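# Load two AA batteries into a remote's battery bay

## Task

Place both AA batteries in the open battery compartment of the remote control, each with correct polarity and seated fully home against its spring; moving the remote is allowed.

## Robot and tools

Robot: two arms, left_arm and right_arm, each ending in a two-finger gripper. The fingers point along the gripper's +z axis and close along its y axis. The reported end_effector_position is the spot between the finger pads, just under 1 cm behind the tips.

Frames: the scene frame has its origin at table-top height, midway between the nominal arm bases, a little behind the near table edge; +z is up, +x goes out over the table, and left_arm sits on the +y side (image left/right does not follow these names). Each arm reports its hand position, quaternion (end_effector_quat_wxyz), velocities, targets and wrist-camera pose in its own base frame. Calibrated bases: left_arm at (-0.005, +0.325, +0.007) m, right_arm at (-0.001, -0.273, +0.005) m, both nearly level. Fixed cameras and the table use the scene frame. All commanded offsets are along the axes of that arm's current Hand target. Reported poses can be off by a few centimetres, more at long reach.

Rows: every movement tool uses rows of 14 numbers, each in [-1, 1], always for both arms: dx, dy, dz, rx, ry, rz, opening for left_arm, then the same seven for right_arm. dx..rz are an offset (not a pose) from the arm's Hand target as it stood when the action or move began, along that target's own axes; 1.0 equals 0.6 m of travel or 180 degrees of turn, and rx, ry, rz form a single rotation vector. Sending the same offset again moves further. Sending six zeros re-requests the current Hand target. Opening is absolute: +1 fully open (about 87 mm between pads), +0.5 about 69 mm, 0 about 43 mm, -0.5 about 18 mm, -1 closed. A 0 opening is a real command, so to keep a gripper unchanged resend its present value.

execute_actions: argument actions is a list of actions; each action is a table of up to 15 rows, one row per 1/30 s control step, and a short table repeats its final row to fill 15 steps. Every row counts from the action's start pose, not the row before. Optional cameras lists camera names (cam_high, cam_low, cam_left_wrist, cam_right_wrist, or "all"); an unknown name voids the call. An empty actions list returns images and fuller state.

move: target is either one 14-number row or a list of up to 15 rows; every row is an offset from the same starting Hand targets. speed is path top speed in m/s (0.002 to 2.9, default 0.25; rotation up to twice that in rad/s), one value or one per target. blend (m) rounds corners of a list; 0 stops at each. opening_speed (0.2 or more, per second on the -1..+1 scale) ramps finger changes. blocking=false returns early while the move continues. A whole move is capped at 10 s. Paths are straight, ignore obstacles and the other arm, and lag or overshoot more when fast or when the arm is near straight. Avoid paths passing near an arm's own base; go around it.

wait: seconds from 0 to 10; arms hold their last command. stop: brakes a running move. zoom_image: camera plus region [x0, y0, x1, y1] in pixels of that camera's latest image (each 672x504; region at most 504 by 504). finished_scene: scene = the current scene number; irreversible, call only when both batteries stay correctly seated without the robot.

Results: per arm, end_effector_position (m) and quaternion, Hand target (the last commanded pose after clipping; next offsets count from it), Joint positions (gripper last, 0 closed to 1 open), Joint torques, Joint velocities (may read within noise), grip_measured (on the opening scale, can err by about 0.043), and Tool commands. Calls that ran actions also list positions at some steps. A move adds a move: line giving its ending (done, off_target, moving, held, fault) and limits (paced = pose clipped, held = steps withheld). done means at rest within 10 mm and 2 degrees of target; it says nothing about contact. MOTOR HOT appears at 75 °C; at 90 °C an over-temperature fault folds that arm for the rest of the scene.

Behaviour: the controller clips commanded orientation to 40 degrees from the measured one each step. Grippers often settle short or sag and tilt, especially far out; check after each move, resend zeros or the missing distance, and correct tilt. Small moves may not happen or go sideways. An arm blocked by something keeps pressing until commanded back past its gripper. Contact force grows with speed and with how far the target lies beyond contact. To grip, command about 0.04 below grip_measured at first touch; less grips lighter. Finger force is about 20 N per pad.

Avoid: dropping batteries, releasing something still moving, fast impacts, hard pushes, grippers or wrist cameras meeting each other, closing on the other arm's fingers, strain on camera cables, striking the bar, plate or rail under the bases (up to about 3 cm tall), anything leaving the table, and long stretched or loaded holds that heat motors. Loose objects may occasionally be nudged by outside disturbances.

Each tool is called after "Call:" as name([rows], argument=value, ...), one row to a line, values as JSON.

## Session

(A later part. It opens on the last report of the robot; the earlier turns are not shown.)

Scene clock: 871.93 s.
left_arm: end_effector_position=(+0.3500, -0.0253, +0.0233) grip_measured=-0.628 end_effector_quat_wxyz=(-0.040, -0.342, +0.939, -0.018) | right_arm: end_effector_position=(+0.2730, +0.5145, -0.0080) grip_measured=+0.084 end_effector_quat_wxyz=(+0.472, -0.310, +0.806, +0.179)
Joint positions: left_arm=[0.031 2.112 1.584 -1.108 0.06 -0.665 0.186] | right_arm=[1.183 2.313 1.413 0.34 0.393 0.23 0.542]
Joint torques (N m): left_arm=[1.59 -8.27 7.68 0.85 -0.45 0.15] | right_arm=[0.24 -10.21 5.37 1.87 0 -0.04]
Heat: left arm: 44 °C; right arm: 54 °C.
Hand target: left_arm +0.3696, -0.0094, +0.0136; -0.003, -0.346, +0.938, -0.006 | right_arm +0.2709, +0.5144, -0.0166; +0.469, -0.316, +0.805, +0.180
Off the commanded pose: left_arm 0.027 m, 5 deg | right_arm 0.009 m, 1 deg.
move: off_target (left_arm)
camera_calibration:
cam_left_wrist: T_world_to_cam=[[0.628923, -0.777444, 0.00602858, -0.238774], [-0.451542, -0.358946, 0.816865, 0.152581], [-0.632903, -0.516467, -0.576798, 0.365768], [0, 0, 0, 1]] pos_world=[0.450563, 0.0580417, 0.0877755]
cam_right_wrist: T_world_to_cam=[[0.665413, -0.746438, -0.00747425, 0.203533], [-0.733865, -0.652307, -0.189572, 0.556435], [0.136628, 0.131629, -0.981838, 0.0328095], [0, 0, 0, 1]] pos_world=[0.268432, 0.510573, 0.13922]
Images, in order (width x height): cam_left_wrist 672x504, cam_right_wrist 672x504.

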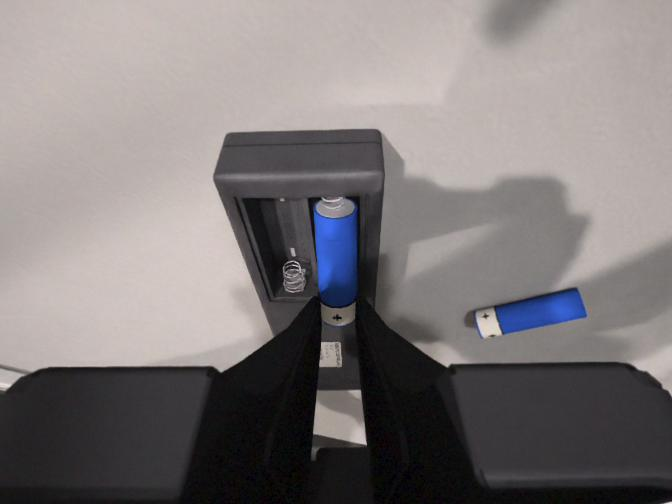

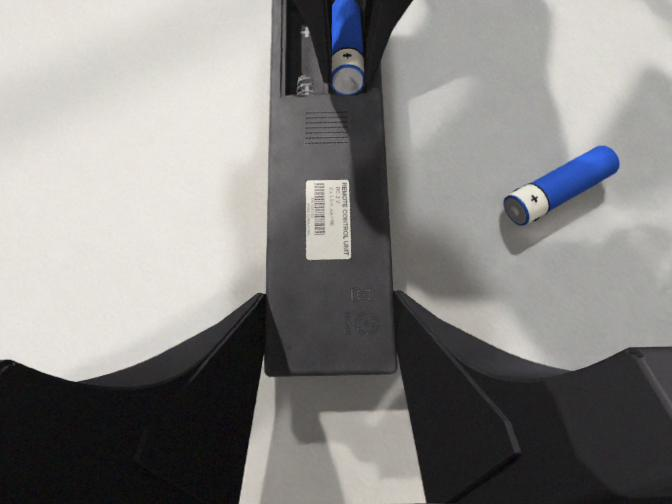

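Call:
wait(seconds=0.1, cameras=["cam_low","cam_right_wrist"])

Call:
zoom_image(camera="cam_low", region=[380, 320, 480, 390])

Call:
zoom_image(camera="cam_right_wrist", region=[310, 50, 390, 110])

Scene clock: 895.63 s.
left_arm: end_effector_position=(+0.3500, -0.0253, +0.0233) grip_measured=-0.628 end_effector_quat_wxyz=(-0.040, -0.342, +0.939, -0.018) | right_arm: end_effector_position=(+0.2730, +0.5145, -0.0080) grip_measured=+0.084 end_effector_quat_wxyz=(+0.472, -0.310, +0.806, +0.179)
Joint positions: left_arm=[0.031 2.112 1.584 -1.108 0.06 -0.665 0.186] | right_arm=[1.183 2.313 1.413 0.34 0.393 0.23 0.542]
Joint torques (N m): left_arm=[1.61 -8.28 7.72 0.86 -0.44 0.14] | right_arm=[0.24 -10.19 5.31 1.88 -0.02 -0.03]
Heat: left arm: 42 °C; right arm: 51 °C.
Hand target: left_arm +0.3696, -0.0094, +0.0136; -0.003, -0.346, +0.938, -0.006 | right_arm +0.2709, +0.5144, -0.0166; +0.469, -0.316, +0.805, +0.180
Tool commands: left_gripper/opening=-0.69 right_gripper/opening=-0.02
Off the commanded pose: left_arm 0.027 m, 5 deg | right_arm 0.009 m, 1 deg.
wait: 0.10 s; at rest from the start
camera_calibration:
cam_right_wrist: T_world_to_cam=[[0.665413, -0.746438, -0.00747425, 0.203533], [-0.733865, -0.652307, -0.189572, 0.556435], [0.136628, 0.131629, -0.981838, 0.0328095], [0, 0, 0, 1]] pos_world=[0.268432, 0.510573, 0.13922]
Images, in order (width x height): cam_low 672x504, cam_right_wrist 672x504.

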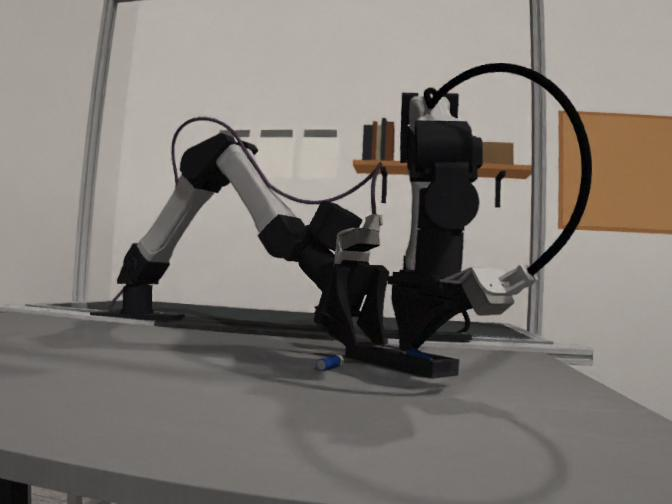

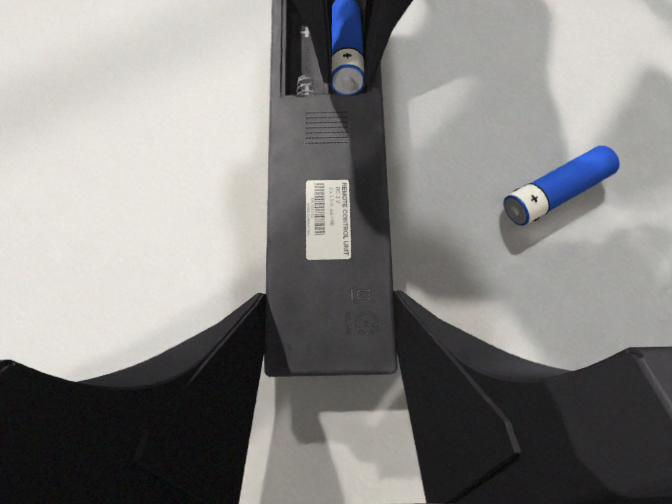

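Scaled by 5.040 from the camera's 672x504 image, which has a finer 960x720 frame.

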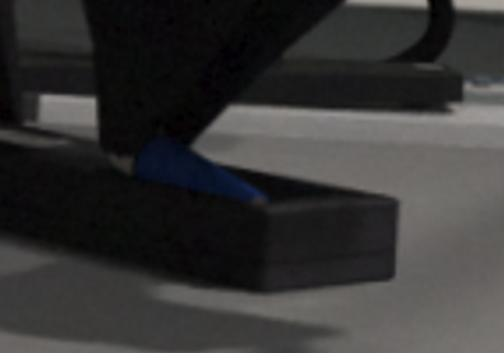

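Scaled by 6.300 from the camera's 672x504 image, which has a finer 960x720 frame.

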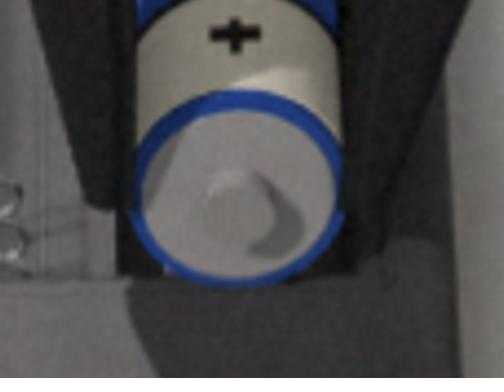

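Call:
move([
  [-0.0199,0.0,-0.0168,0,0,0,-0.69,0,0,0,0,0,0,-0.02],
  [-0.0201,0.0,-0.0019,0,0,0,-0.69,0,0,0,0,0,0,-0.02],
], speed=0.06, cameras=["cam_left_wrist","cam_right_wrist"])

Call:
zoom_image(camera="cam_right_wrist", region=[310, 50, 390, 110])

Call:
zoom_image(camera="cam_left_wrist", region=[280, 180, 400, 340])

Scene clock: 910.37 s.
left_arm: end_effector_position=(+0.3521, -0.0210, +0.0245) grip_measured=-0.628 end_effector_quat_wxyz=(-0.055, -0.339, +0.939, -0.016) | right_arm: end_effector_position=(+0.2736, +0.5164, -0.0062) grip_measured=+0.084 end_effector_quat_wxyz=(+0.474, -0.309, +0.804, +0.184)
Joint positions: left_arm=[0.043 2.149 1.641 -1.158 0.062 -0.648 0.186] | right_arm=[1.182 2.313 1.413 0.351 0.386 0.23 0.542]
Joint torques (N m): left_arm=[2.19 -8.75 8.1 1 -0.45 0.16] | right_arm=[0.4 -10.24 5.34 1.78 0.08 -0.03]
Heat: left arm: 42 °C; right arm: 51 °C.
Hand target: left_arm +0.3788, -0.0015, +0.0146; -0.003, -0.346, +0.938, -0.006 | right_arm +0.2708, +0.5145, -0.0166; +0.469, -0.316, +0.805, +0.180
Off the commanded pose: left_arm 0.034 m, 6 deg | right_arm 0.011 m, 1 deg.
move: off_target (left_arm, right_arm)
camera_calibration:
cam_left_wrist: T_world_to_cam=[[0.624907, -0.780653, -0.00849375, -0.235063], [-0.429814, -0.353105, 0.831009, 0.146094], [-0.651729, -0.515653, -0.556194, 0.376141], [0, 0, 0, 1]] pos_world=[0.454828, 0.0620417, 0.085805]
cam_right_wrist: T_world_to_cam=[[0.668603, -0.743456, -0.0155893, 0.202046], [-0.730972, -0.653237, -0.197388, 0.558112], [0.136566, 0.143369, -0.980202, 0.0281693], [0, 0, 0, 1]] pos_world=[0.269029, 0.510753, 0.140926]
Images, in order (width x height): cam_left_wrist 672x504, cam_right_wrist 672x504.

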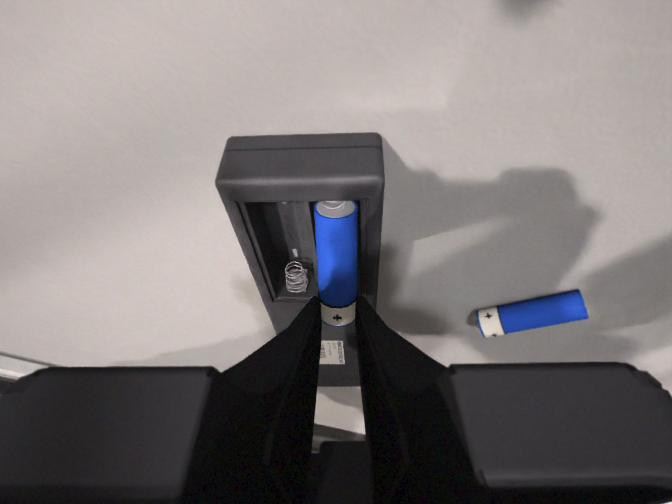

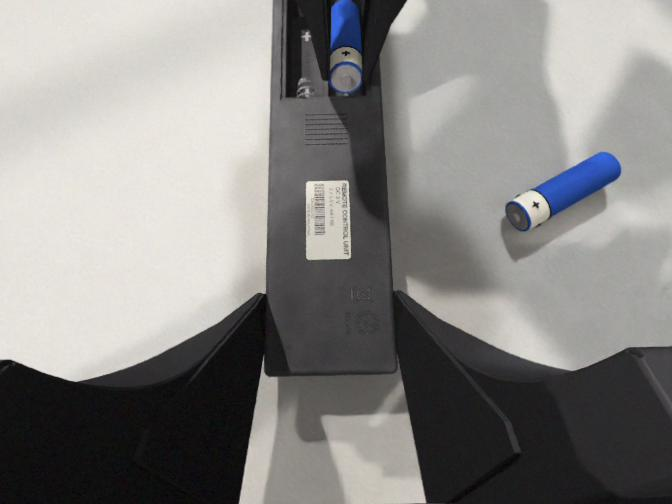

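Scaled by 6.300 from the camera's 672x504 image, which has a finer 960x720 frame.

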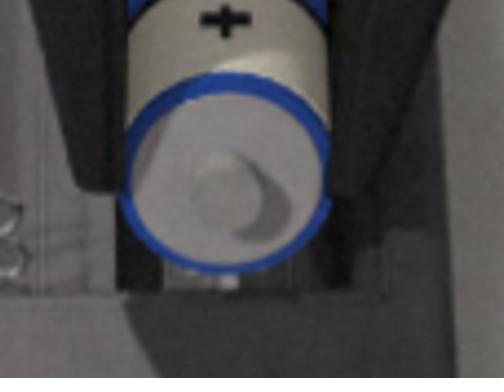

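Scaled by 3.150 from the camera's 672x504 image, which has a finer 960x720 frame.

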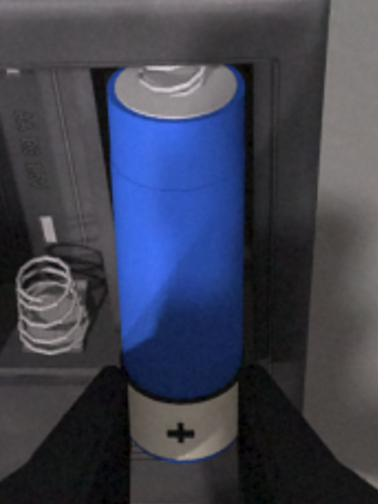

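Call:
move(target=[-0.0020,0,0.005,0,-0.05,0,-0.69,0,0,0,0,0,0,-0.02], speed=0.06, cameras=["cam_left_wrist","cam_right_wrist","cam_low"])

Call:
zoom_image(camera="cam_right_wrist", region=[310, 50, 390, 110])

Call:
zoom_image(camera="cam_low", region=[380, 320, 480, 390])

Scene clock: 935.70 s.
left_arm: end_effector_position=(+0.3512, -0.0207, +0.0176) grip_measured=-0.628 end_effector_quat_wxyz=(-0.004, -0.337, +0.941, -0.002) | right_arm: end_effector_position=(+0.2736, +0.5162, -0.0079) grip_measured=+0.084 end_effector_quat_wxyz=(+0.473, -0.312, +0.803, +0.183)
Joint positions: left_arm=[0.018 2.067 1.508 -1.019 0.006 -0.671 0.186] | right_arm=[1.182 2.316 1.413 0.352 0.384 0.225 0.542]
Joint torques (N m): left_arm=[0.76 -10.44 5.46 1.49 -0.89 -0.01] | right_arm=[0.39 -10.48 5.34 1.77 0.06 0.04]
Heat: left arm: 44 °C; right arm: 51 °C.
Hand target: left_arm +0.3798, -0.0009, +0.0117; +0.070, -0.345, +0.936, +0.021 | right_arm +0.2708, +0.5145, -0.0166; +0.469, -0.316, +0.805, +0.180
Off the commanded pose: left_arm 0.035 m, 9 deg | right_arm 0.009 m, 1 deg.
move: off_target (left_arm)
camera_calibration:
cam_left_wrist: T_world_to_cam=[[0.621319, -0.783555, -0.0019592, -0.233192], [-0.500273, -0.398613, 0.768658, 0.176578], [-0.603067, -0.476601, -0.639657, 0.356991], [0, 0, 0, 1]] pos_world=[0.448513, 0.0578097, 0.0921666]
cam_right_wrist: T_world_to_cam=[[0.671273, -0.741134, -0.0105843, 0.2], [-0.728269, -0.656829, -0.195447, 0.558725], [0.137901, 0.138907, -0.980657, 0.0284551], [0, 0, 0, 1]] pos_world=[0.268724, 0.511262, 0.139223]
Images, in order (width x height): cam_low 672x504, cam_left_wrist 672x504, cam_right_wrist 672x504.

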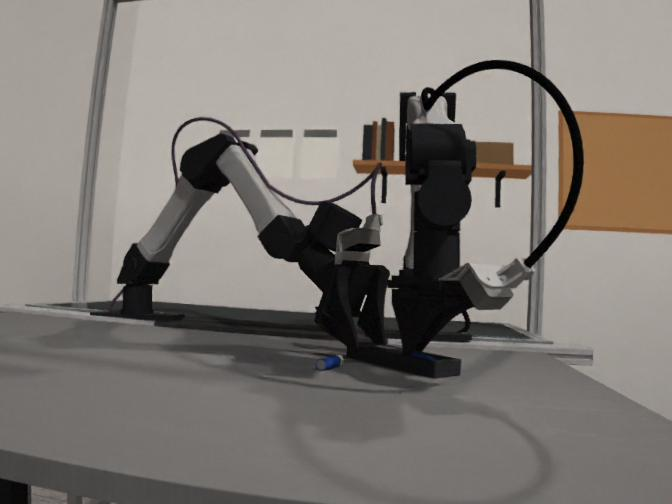

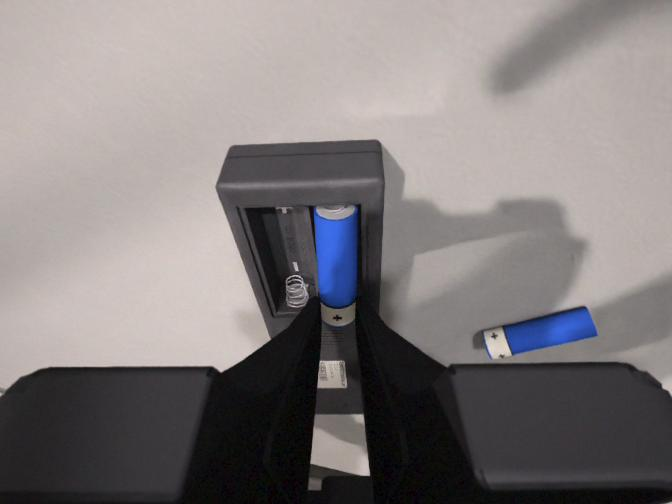

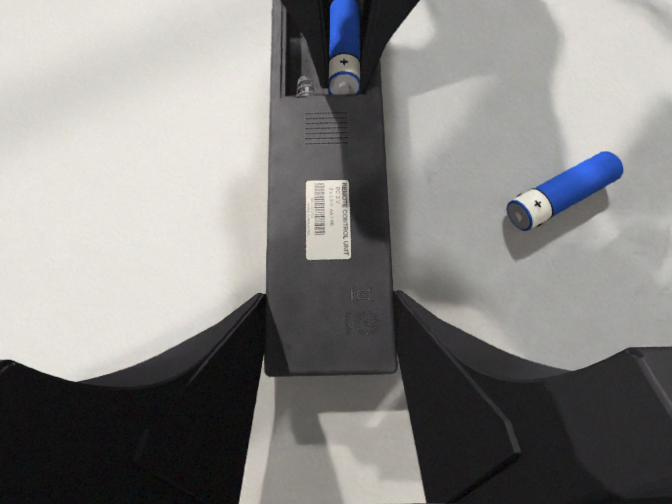

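Scaled by 6.300 from the camera's 672x504 image, which has a finer 960x720 frame.

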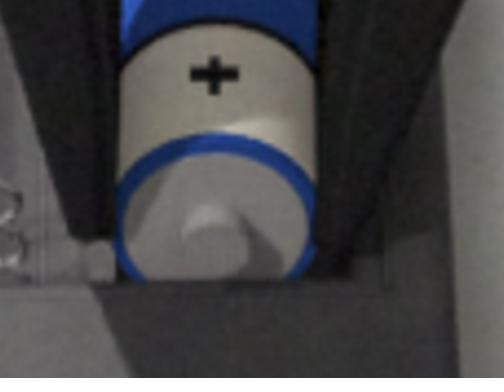

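Scaled by 5.040 from the camera's 672x504 image, which has a finer 960x720 frame.

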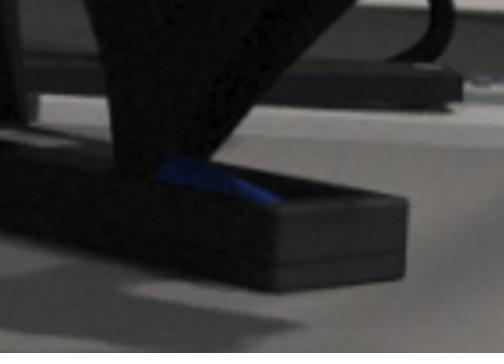

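Call:
move(target=[0.0463,0.0053,-0.0124,0,0.0278,0,-0.69,0,0,0,0,0,0,-0.02], speed=0.06, cameras=["cam_left_wrist","cam_right_wrist"])

Call:
zoom_image(camera="cam_right_wrist", region=[310, 50, 390, 110])

Scene clock: 950.43 s.
left_arm: end_effector_position=(+0.3494, -0.0218, +0.0177) grip_measured=-0.628 end_effector_quat_wxyz=(+0.005, -0.341, +0.940, -0.004) | right_arm: end_effector_position=(+0.2736, +0.5162, -0.0079) grip_measured=+0.084 end_effector_quat_wxyz=(+0.474, -0.312, +0.803, +0.182)
Joint positions: left_arm=[0.014 2.041 1.472 -0.989 0.003 -0.681 0.186] | right_arm=[1.182 2.316 1.413 0.352 0.384 0.223 0.542]
Joint torques (N m): left_arm=[-0.34 -10.19 4.64 0.78 -0.34 -0.05] | right_arm=[0.39 -10.54 5.33 1.77 0.08 0.04]
Heat: left arm: 43 °C; right arm: 54 °C.
Hand target: left_arm +0.3559, -0.0169, +0.0149; +0.029, -0.346, +0.938, +0.006 | right_arm +0.2708, +0.5145, -0.0166; +0.469, -0.316, +0.805, +0.180
Off the commanded pose: left_arm 0.009 m, 3 deg | right_arm 0.009 m, 1 deg.
move: off_target (left_arm)
camera_calibration:
cam_left_wrist: T_world_to_cam=[[0.626955, -0.779017, 0.00777669, -0.235003], [-0.512062, -0.404545, 0.757718, 0.179314], [-0.587128, -0.479037, -0.652536, 0.350157], [0, 0, 0, 1]] pos_world=[0.444743, 0.0572074, 0.0944485]
cam_right_wrist: T_world_to_cam=[[0.67167, -0.740788, -0.00961495, 0.199725], [-0.727791, -0.657348, -0.195481, 0.55886], [0.13849, 0.138296, -0.98066, 0.028609], [0, 0, 0, 1]] pos_world=[0.268622, 0.511363, 0.139222]
Images, in order (width x height): cam_left_wrist 672x504, cam_right_wrist 672x504.

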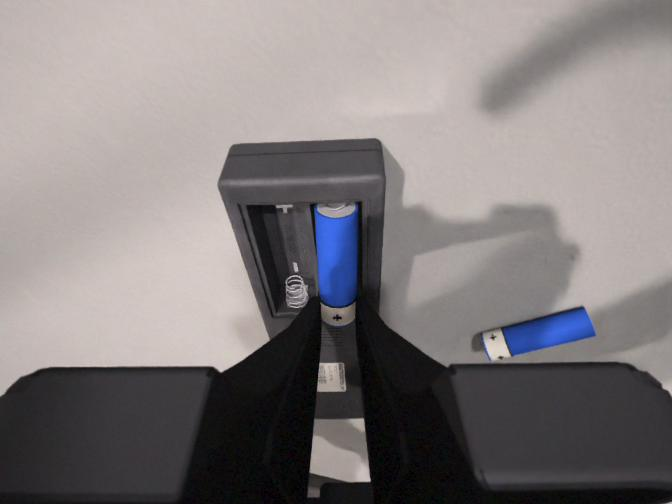

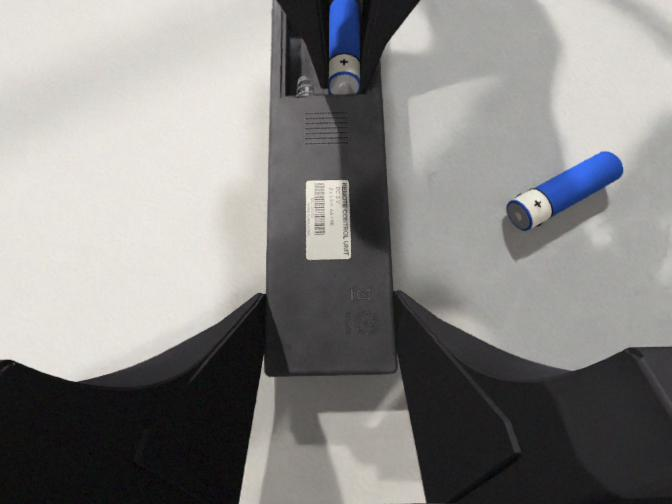

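Scaled by 6.300 from the camera's 672x504 image, which has a finer 960x720 frame.

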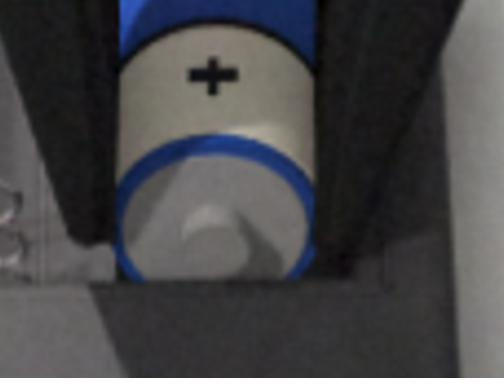

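Call:
move([
  [0,0,0,0,0,0,-0.4,0,0,0,0,0,0,-0.02],
  [0,0,-0.05,0,0,0,-0.4,0,0,0,0,0,0,-0.02],
], speed=0.1, opening_speed=0.6, cameras=["cam_left_wrist","cam_right_wrist","cam_low"])

Call:
zoom_image(camera="cam_right_wrist", region=[260, 0, 420, 120])

Call:
zoom_image(camera="cam_left_wrist", region=[200, 150, 420, 400])

Scene clock: 960.97 s.
left_arm: end_effector_position=(+0.3459, -0.0199, +0.0243) grip_measured=-0.400 end_effector_quat_wxyz=(+0.000, -0.343, +0.939, +0.008) | right_arm: end_effector_position=(+0.2736, +0.5160, -0.0081) grip_measured=+0.084 end_effector_quat_wxyz=(+0.473, -0.312, +0.803, +0.182)
Joint positions: left_arm=[0.011 2.035 1.491 -1.031 -0.016 -0.689 0.3] | right_arm=[1.182 2.316 1.413 0.352 0.384 0.223 0.542]
Joint torques (N m): left_arm=[-0.27 -12.82 8.94 0.13 -0.16 -0.01] | right_arm=[0.43 -10.54 5.37 1.76 0.08 0.06]
Heat: left arm: 45 °C; right arm: 56 °C.
Hand target: left_arm +0.3544, -0.0178, +0.0448; +0.030, -0.346, +0.938, +0.006 | right_arm +0.2708, +0.5145, -0.0166; +0.469, -0.316, +0.805, +0.180
Off the commanded pose: left_arm 0.022 m, 3 deg | right_arm 0.009 m, 1 deg.
move: off_target (left_arm)
camera_calibration:
cam_left_wrist: T_world_to_cam=[[0.629864, -0.776502, -0.0177826, -0.231693], [-0.497327, -0.420785, 0.758687, 0.167841], [-0.596604, -0.469026, -0.651213, 0.35672], [0, 0, 0, 1]] pos_world=[0.442228, 0.0580263, 0.100841]
cam_right_wrist: T_world_to_cam=[[0.671846, -0.740637, -0.00895547, 0.199508], [-0.727648, -0.657708, -0.194805, 0.558892], [0.13839, 0.137396, -0.980801, 0.0290171], [0, 0, 0, 1]] pos_world=[0.268622, 0.511364, 0.139122]
Images, in order (width x height): cam_low 672x504, cam_left_wrist 672x504, cam_right_wrist 672x504.

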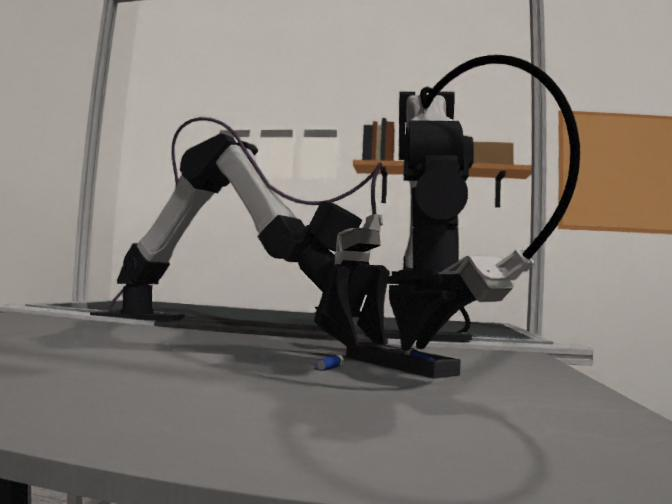

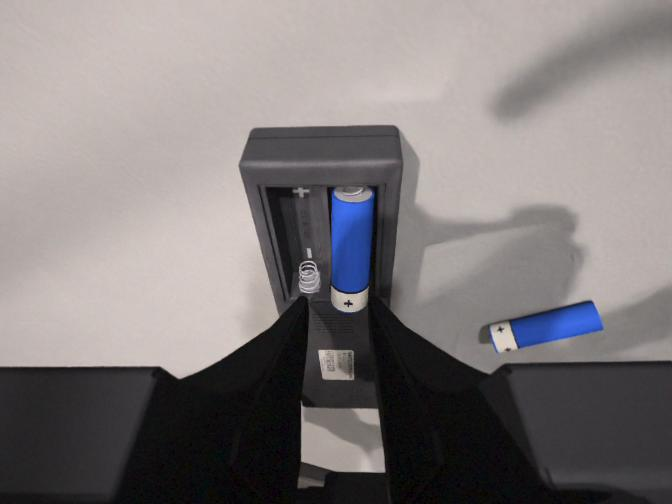

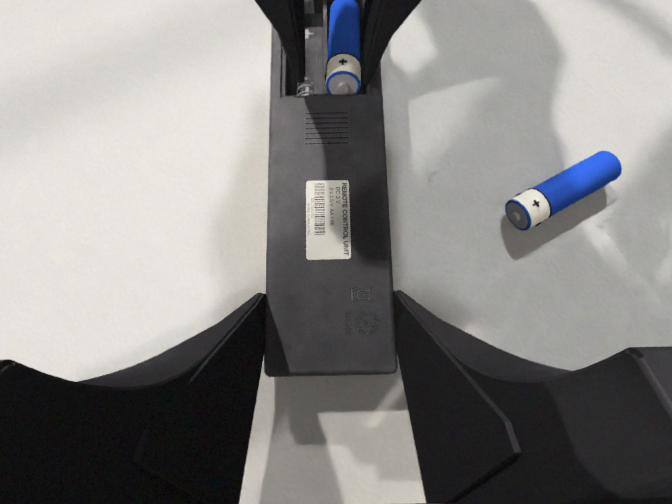

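Scaled by 3.150 from the camera's 672x504 image, which has a finer 960x720 frame.

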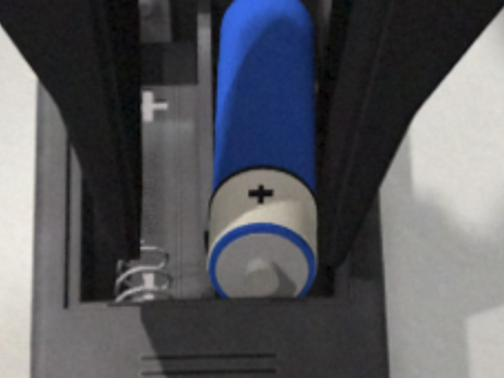

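Scaled by 2.016 from the camera's 672x504 image, which has a finer 960x720 frame.

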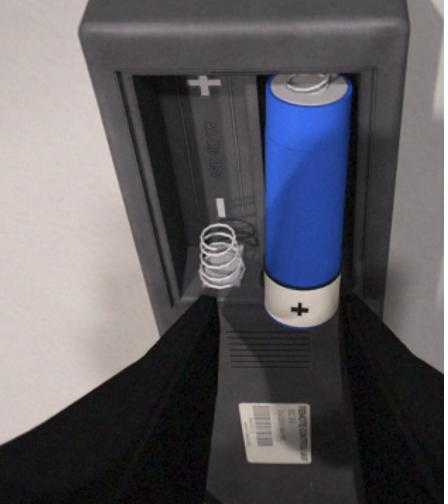

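Call:
move([
  [0,0.008,0,0,0,0,-0.45,0,0,0,0,0,0,-0.02],
  [0,0.008,-0.0167,0,0,0,-0.45,0,0,0,0,0,0,-0.02],
], speed=0.06, opening_speed=0.6, cameras=["cam_left_wrist","cam_right_wrist"])

Call:
zoom_image(camera="cam_right_wrist", region=[260, 0, 420, 120])

Scene clock: 975.60 s.
left_arm: end_effector_position=(+0.3433, -0.0199, +0.0354) grip_measured=-0.450 end_effector_quat_wxyz=(+0.002, -0.343, +0.939, +0.008) | right_arm: end_effector_position=(+0.2736, +0.5160, -0.0081) grip_measured=+0.084 end_effector_quat_wxyz=(+0.473, -0.312, +0.803, +0.182)
Joint positions: left_arm=[0.011 2.011 1.501 -1.062 -0.016 -0.689 0.275] | right_arm=[1.182 2.316 1.413 0.352 0.384 0.223 0.542]
Joint torques (N m): left_arm=[0.51 -12.42 8.96 0.14 -0.16 0.07] | right_arm=[0.42 -10.54 5.35 1.78 0.07 0.05]
Heat: left arm: 49 °C; right arm: 57 °C.
Hand target: left_arm +0.3508, -0.0145, +0.0548; +0.030, -0.346, +0.938, +0.006 | right_arm +0.2708, +0.5145, -0.0166; +0.469, -0.316, +0.805, +0.180
Off the commanded pose: left_arm 0.021 m, 3 deg | right_arm 0.009 m, 1 deg.
move: off_target (left_arm)
camera_calibration:
cam_left_wrist: T_world_to_cam=[[0.629921, -0.776496, -0.0159247, -0.229899], [-0.499951, -0.421098, 0.756787, 0.159139], [-0.594348, -0.468754, -0.653468, 0.36166], [0, 0, 0, 1]] pos_world=[0.439332, 0.0580267, 0.112238]
cam_right_wrist: T_world_to_cam=[[0.671846, -0.740637, -0.00895547, 0.199508], [-0.727648, -0.657708, -0.194805, 0.558892], [0.13839, 0.137396, -0.980801, 0.0290171], [0, 0, 0, 1]] pos_world=[0.268622, 0.511364, 0.139122]
Images, in order (width x height): cam_left_wrist 672x504, cam_right_wrist 672x504.

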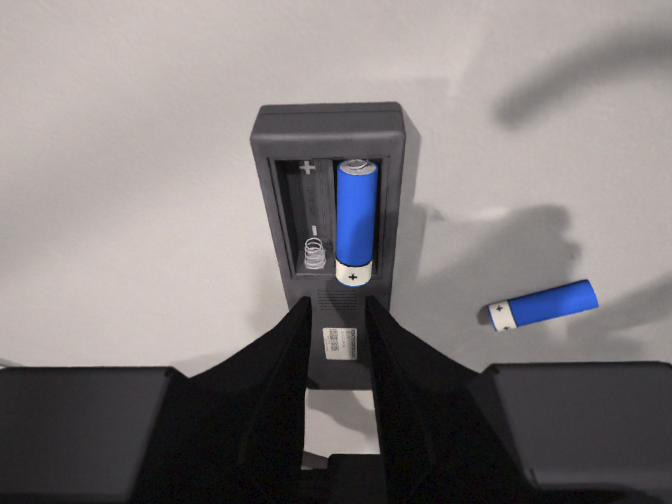

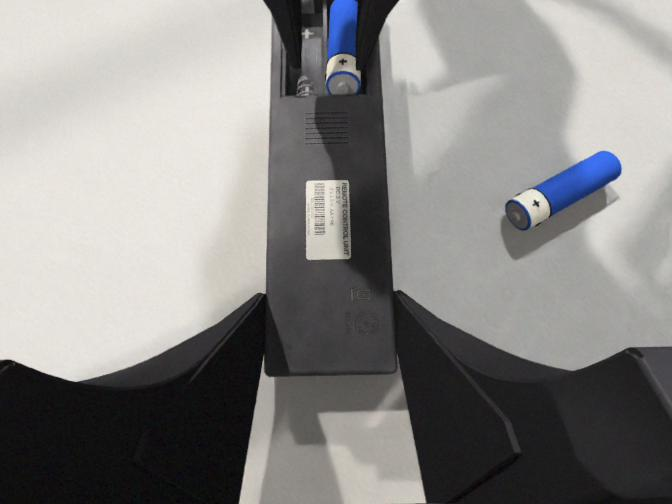

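Scaled by 3.150 from the camera's 672x504 image, which has a finer 960x720 frame.

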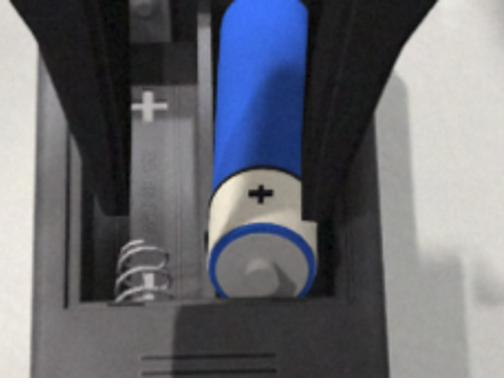

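Call:
move([
  [0.0025,-0.0114,0,0,0,0,-1,0,0,0,0,0,0,-0.02],
  [0.0049,-0.0111,0.0396,0,0,0,-1,0,0,0,0,0,0,-0.02],
], speed=0.1, opening_speed=0.8, cameras=["cam_left_wrist","cam_right_wrist"])

Call:
zoom_image(camera="cam_right_wrist", region=[260, 0, 420, 120])

Call:
zoom_image(camera="cam_left_wrist", region=[200, 150, 420, 400])

Scene clock: 999.57 s.
left_arm: end_effector_position=(+0.3488, -0.0229, +0.0308) grip_measured=-1.000 end_effector_quat_wxyz=(+0.015, -0.342, +0.940, +0.003) | right_arm: end_effector_position=(+0.2736, +0.5160, -0.0081) grip_measured=+0.084 end_effector_quat_wxyz=(+0.473, -0.312, +0.803, +0.182)
Joint positions: left_arm=[0.003 2.011 1.485 -1.02 -0.016 -0.696 0] | right_arm=[1.182 2.316 1.413 0.352 0.384 0.223 0.542]
Joint torques (N m): left_arm=[-0.2 -9.62 6.23 0.56 -0.16 -0.01] | right_arm=[0.42 -10.51 5.37 1.78 0.07 0.06]
Heat: left arm: 48 °C; right arm: 58 °C.
Hand target: left_arm +0.3540, -0.0208, +0.0309; +0.029, -0.346, +0.938, +0.006 | right_arm +0.2708, +0.5145, -0.0166; +0.469, -0.316, +0.805, +0.180
Off the commanded pose: left_arm 0.006 m, 2 deg | right_arm 0.009 m, 1 deg.
move: done
camera_calibration:
cam_left_wrist: T_world_to_cam=[[0.629252, -0.777201, 0.000402391, -0.236166], [-0.520262, -0.42084, 0.743116, 0.171625], [-0.577381, -0.467817, -0.669163, 0.355161], [0, 0, 0, 1]] pos_world=[0.442961, 0.0548281, 0.110218]
cam_right_wrist: T_world_to_cam=[[0.671846, -0.740637, -0.00895547, 0.199508], [-0.727648, -0.657708, -0.194805, 0.558892], [0.13839, 0.137396, -0.980801, 0.0290171], [0, 0, 0, 1]] pos_world=[0.268622, 0.511364, 0.139122]
Images, in order (width x height): cam_left_wrist 672x504, cam_right_wrist 672x504.

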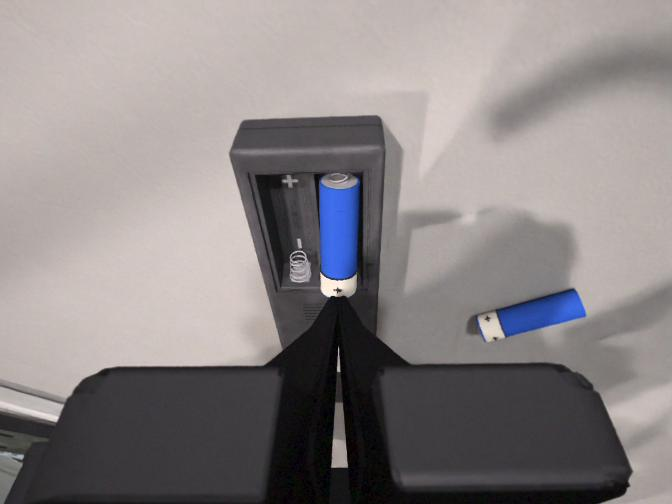

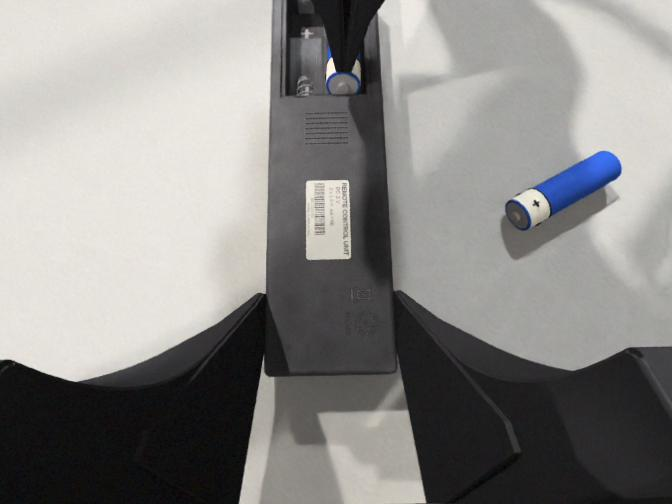

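Scaled by 3.150 from the camera's 672x504 image, which has a finer 960x720 frame.

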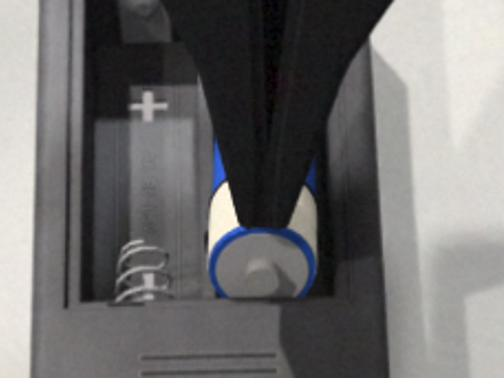

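Scaled by 2.016 from the camera's 672x504 image, which has a finer 960x720 frame.

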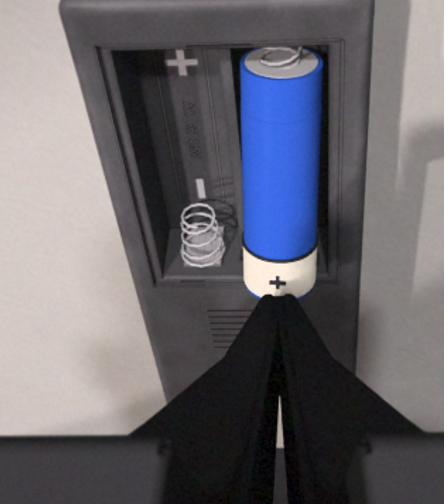

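Call:
move(target=[-0.0015,0.0003,0.0317,0,0,0,-1,0,0,0,0,0,0,-0.02], speed=0.05, cameras=["cam_left_wrist","cam_right_wrist","cam_low"])

Call:
zoom_image(camera="cam_right_wrist", region=[260, 0, 420, 120])

Call:
zoom_image(camera="cam_left_wrist", region=[200, 150, 420, 400])

Scene clock: 1007.87 s.
left_arm: end_effector_position=(+0.3489, -0.0229, +0.0253) grip_measured=-1.000 end_effector_quat_wxyz=(+0.018, -0.342, +0.939, +0.002) | right_arm: end_effector_position=(+0.2736, +0.5160, -0.0081) grip_measured=+0.084 end_effector_quat_wxyz=(+0.473, -0.312, +0.803, +0.182)
Joint positions: left_arm=[0.003 2.011 1.463 -0.991 -0.016 -0.696 0] | right_arm=[1.182 2.316 1.413 0.352 0.384 0.223 0.542]
Joint torques (N m): left_arm=[0.12 -7.61 4.59 0.94 -0.16 0.04] | right_arm=[0.44 -10.54 5.35 1.77 0.08 0.04]
Heat: left arm: 47 °C; right arm: 58 °C.
Hand target: left_arm +0.3556, -0.0195, +0.0120; +0.029, -0.346, +0.938, +0.006 | right_arm +0.2708, +0.5146, -0.0165; +0.469, -0.316, +0.805, +0.180
Off the commanded pose: left_arm 0.015 m, 1 deg | right_arm 0.009 m, 1 deg.
move: off_target (left_arm)
camera_calibration:
cam_left_wrist: T_world_to_cam=[[0.629256, -0.777184, 0.00466747, -0.236307], [-0.525301, -0.420875, 0.739542, 0.177548], [-0.572796, -0.467813, -0.673094, 0.350047], [0, 0, 0, 1]] pos_world=[0.442469, 0.0548281, 0.105413]
cam_right_wrist: T_world_to_cam=[[0.671958, -0.740539, -0.00863794, 0.199385], [-0.727507, -0.65786, -0.194816, 0.558934], [0.138587, 0.137193, -0.980802, 0.0290681], [0, 0, 0, 1]] pos_world=[0.268622, 0.511365, 0.139122]
Images, in order (width x height): cam_low 672x504, cam_left_wrist 672x504, cam_right_wrist 672x504.

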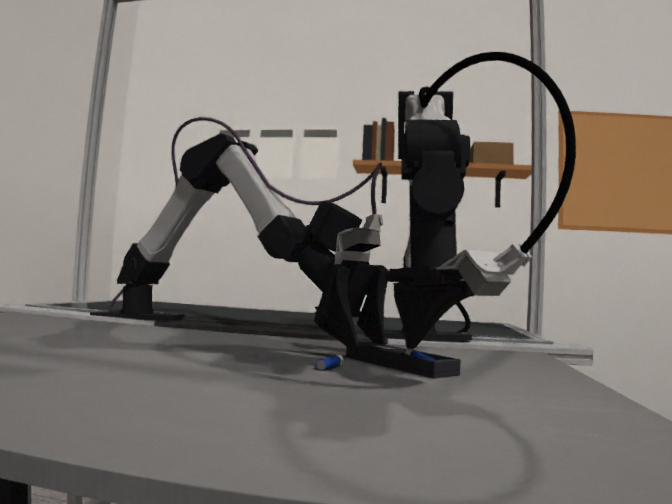

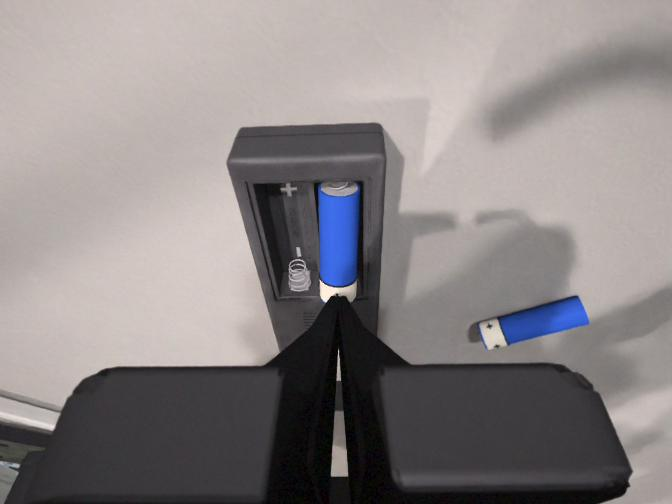

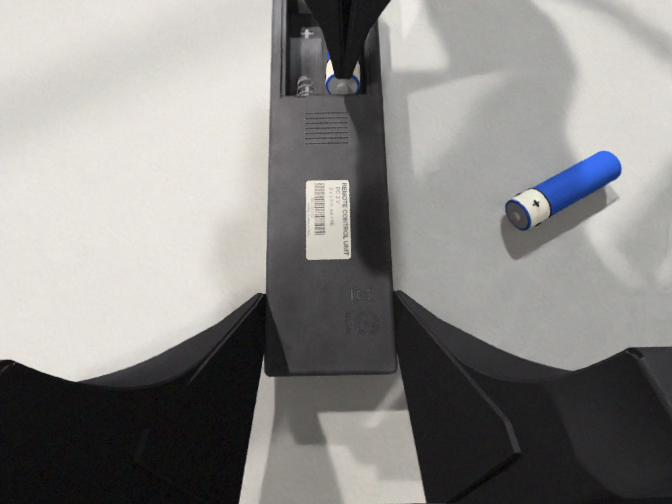

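Scaled by 3.150 from the camera's 672x504 image, which has a finer 960x720 frame.

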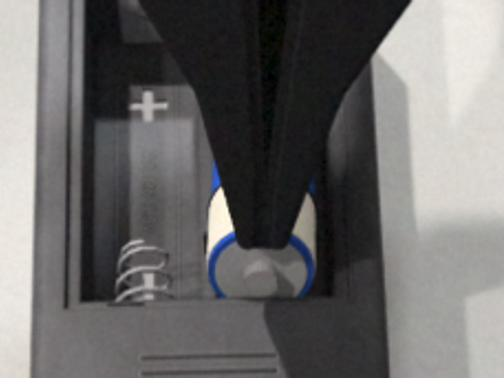

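Scaled by 2.016 from the camera's 672x504 image, which has a finer 960x720 frame.

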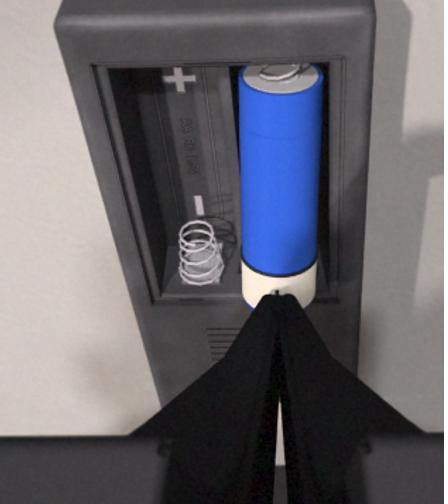

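Call:
move(target=[0,0,0.0133,0,0,0,-1,0,0,0,0,0,0,-0.02], speed=0.03, cameras=["cam_right_wrist"])

Call:
zoom_image(camera="cam_right_wrist", region=[310, 50, 390, 110])

Scene clock: 1017.20 s.
left_arm: end_effector_position=(+0.3495, -0.0228, +0.0229) grip_measured=-1.000 end_effector_quat_wxyz=(+0.020, -0.342, +0.939, +0.002) | right_arm: end_effector_position=(+0.2736, +0.5159, -0.0081) grip_measured=+0.084 end_effector_quat_wxyz=(+0.473, -0.313, +0.803, +0.182)
Joint positions: left_arm=[0.003 2.011 1.454 -0.976 -0.017 -0.696 0] | right_arm=[1.182 2.316 1.413 0.351 0.384 0.222 0.542]
Joint torques (N m): left_arm=[0.21 -6.79 3.88 1.11 -0.15 0.02] | right_arm=[0.44 -10.5 5.33 1.78 0.08 0.07]
Heat: left arm: 45 °C; right arm: 59 °C.
Hand target: left_arm +0.3559, -0.0192, +0.0040; +0.029, -0.346, +0.938, +0.006 | right_arm +0.2707, +0.5145, -0.0166; +0.469, -0.316, +0.805, +0.180
Off the commanded pose: left_arm 0.020 m, 1 deg | right_arm 0.009 m, 1 deg.
move: off_target (left_arm)
camera_calibration:
cam_right_wrist: T_world_to_cam=[[0.67227, -0.740264, -0.0078123, 0.199046], [-0.727179, -0.658335, -0.194435, 0.559017], [0.13879, 0.136394, -0.980884, 0.0293347], [0, 0, 0, 1]] pos_world=[0.268621, 0.511366, 0.139021]
Images, in order (width x height): cam_right_wrist 672x504.

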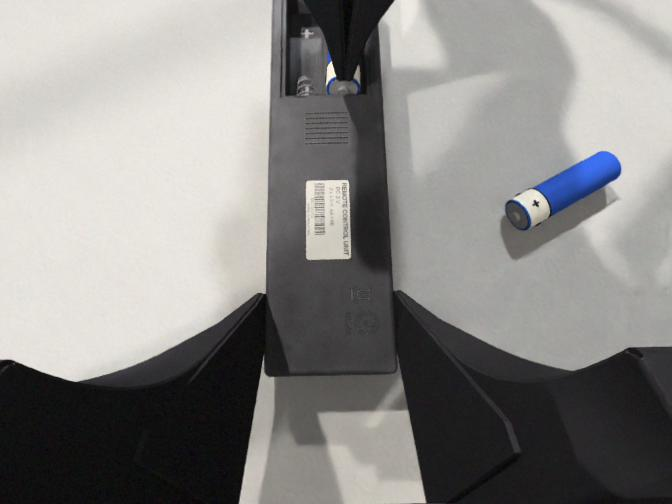

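Scaled by 6.300 from the camera's 672x504 image, which has a finer 960x720 frame.

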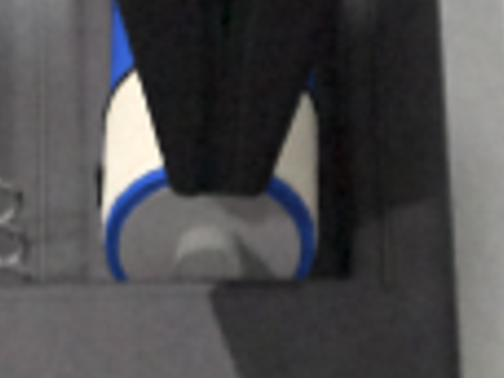

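Call:
move(target=[0,0,0.0167,0,0,0,-1,0,0,0,0,0,0,-0.02], speed=0.03, cameras=["cam_right_wrist"])

Call:
zoom_image(camera="cam_right_wrist", region=[310, 50, 390, 110])

Scene clock: 1021.50 s.
left_arm: end_effector_position=(+0.3493, -0.0238, +0.0220) grip_measured=-1.000 end_effector_quat_wxyz=(+0.021, -0.342, +0.939, -0.002) | right_arm: end_effector_position=(+0.2736, +0.5159, -0.0081) grip_measured=+0.084 end_effector_quat_wxyz=(+0.473, -0.313, +0.803, +0.182)
Joint positions: left_arm=[0.003 2.008 1.446 -0.968 -0.011 -0.696 0] | right_arm=[1.182 2.316 1.413 0.351 0.384 0.222 0.542]
Joint torques (N m): left_arm=[0.21 -5.55 2.63 1.34 -0.23 0.04] | right_arm=[0.39 -10.55 5.37 1.78 0.08 0.05]
Heat: left arm: 45 °C; right arm: 59 °C.
Hand target: left_arm +0.3565, -0.0189, -0.0060; +0.029, -0.346, +0.938, +0.006 | right_arm +0.2707, +0.5145, -0.0166; +0.469, -0.316, +0.805, +0.180
Off the commanded pose: left_arm 0.029 m, 1 deg | right_arm 0.009 m, 1 deg.
move: off_target (left_arm)
camera_calibration:
cam_right_wrist: T_world_to_cam=[[0.67227, -0.740264, -0.0078123, 0.199046], [-0.727179, -0.658335, -0.194435, 0.559017], [0.13879, 0.136394, -0.980884, 0.0293347], [0, 0, 0, 1]] pos_world=[0.268621, 0.511366, 0.139021]
Images, in order (width x height): cam_right_wrist 672x504.

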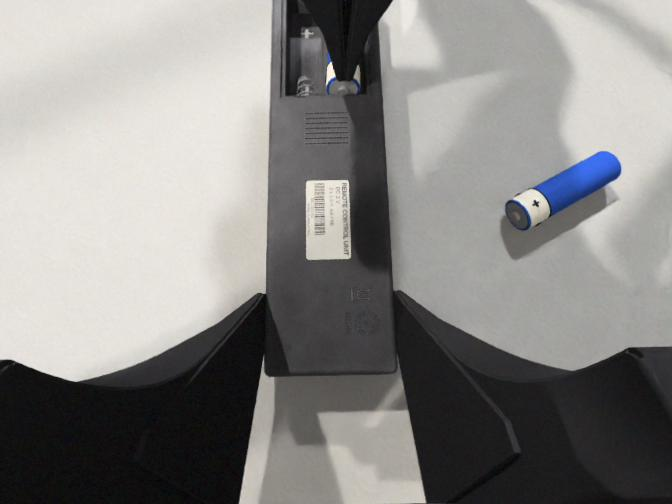

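Scaled by 6.300 from the camera's 672x504 image, which has a finer 960x720 frame.

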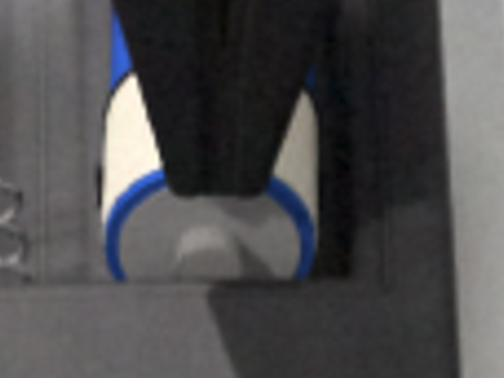

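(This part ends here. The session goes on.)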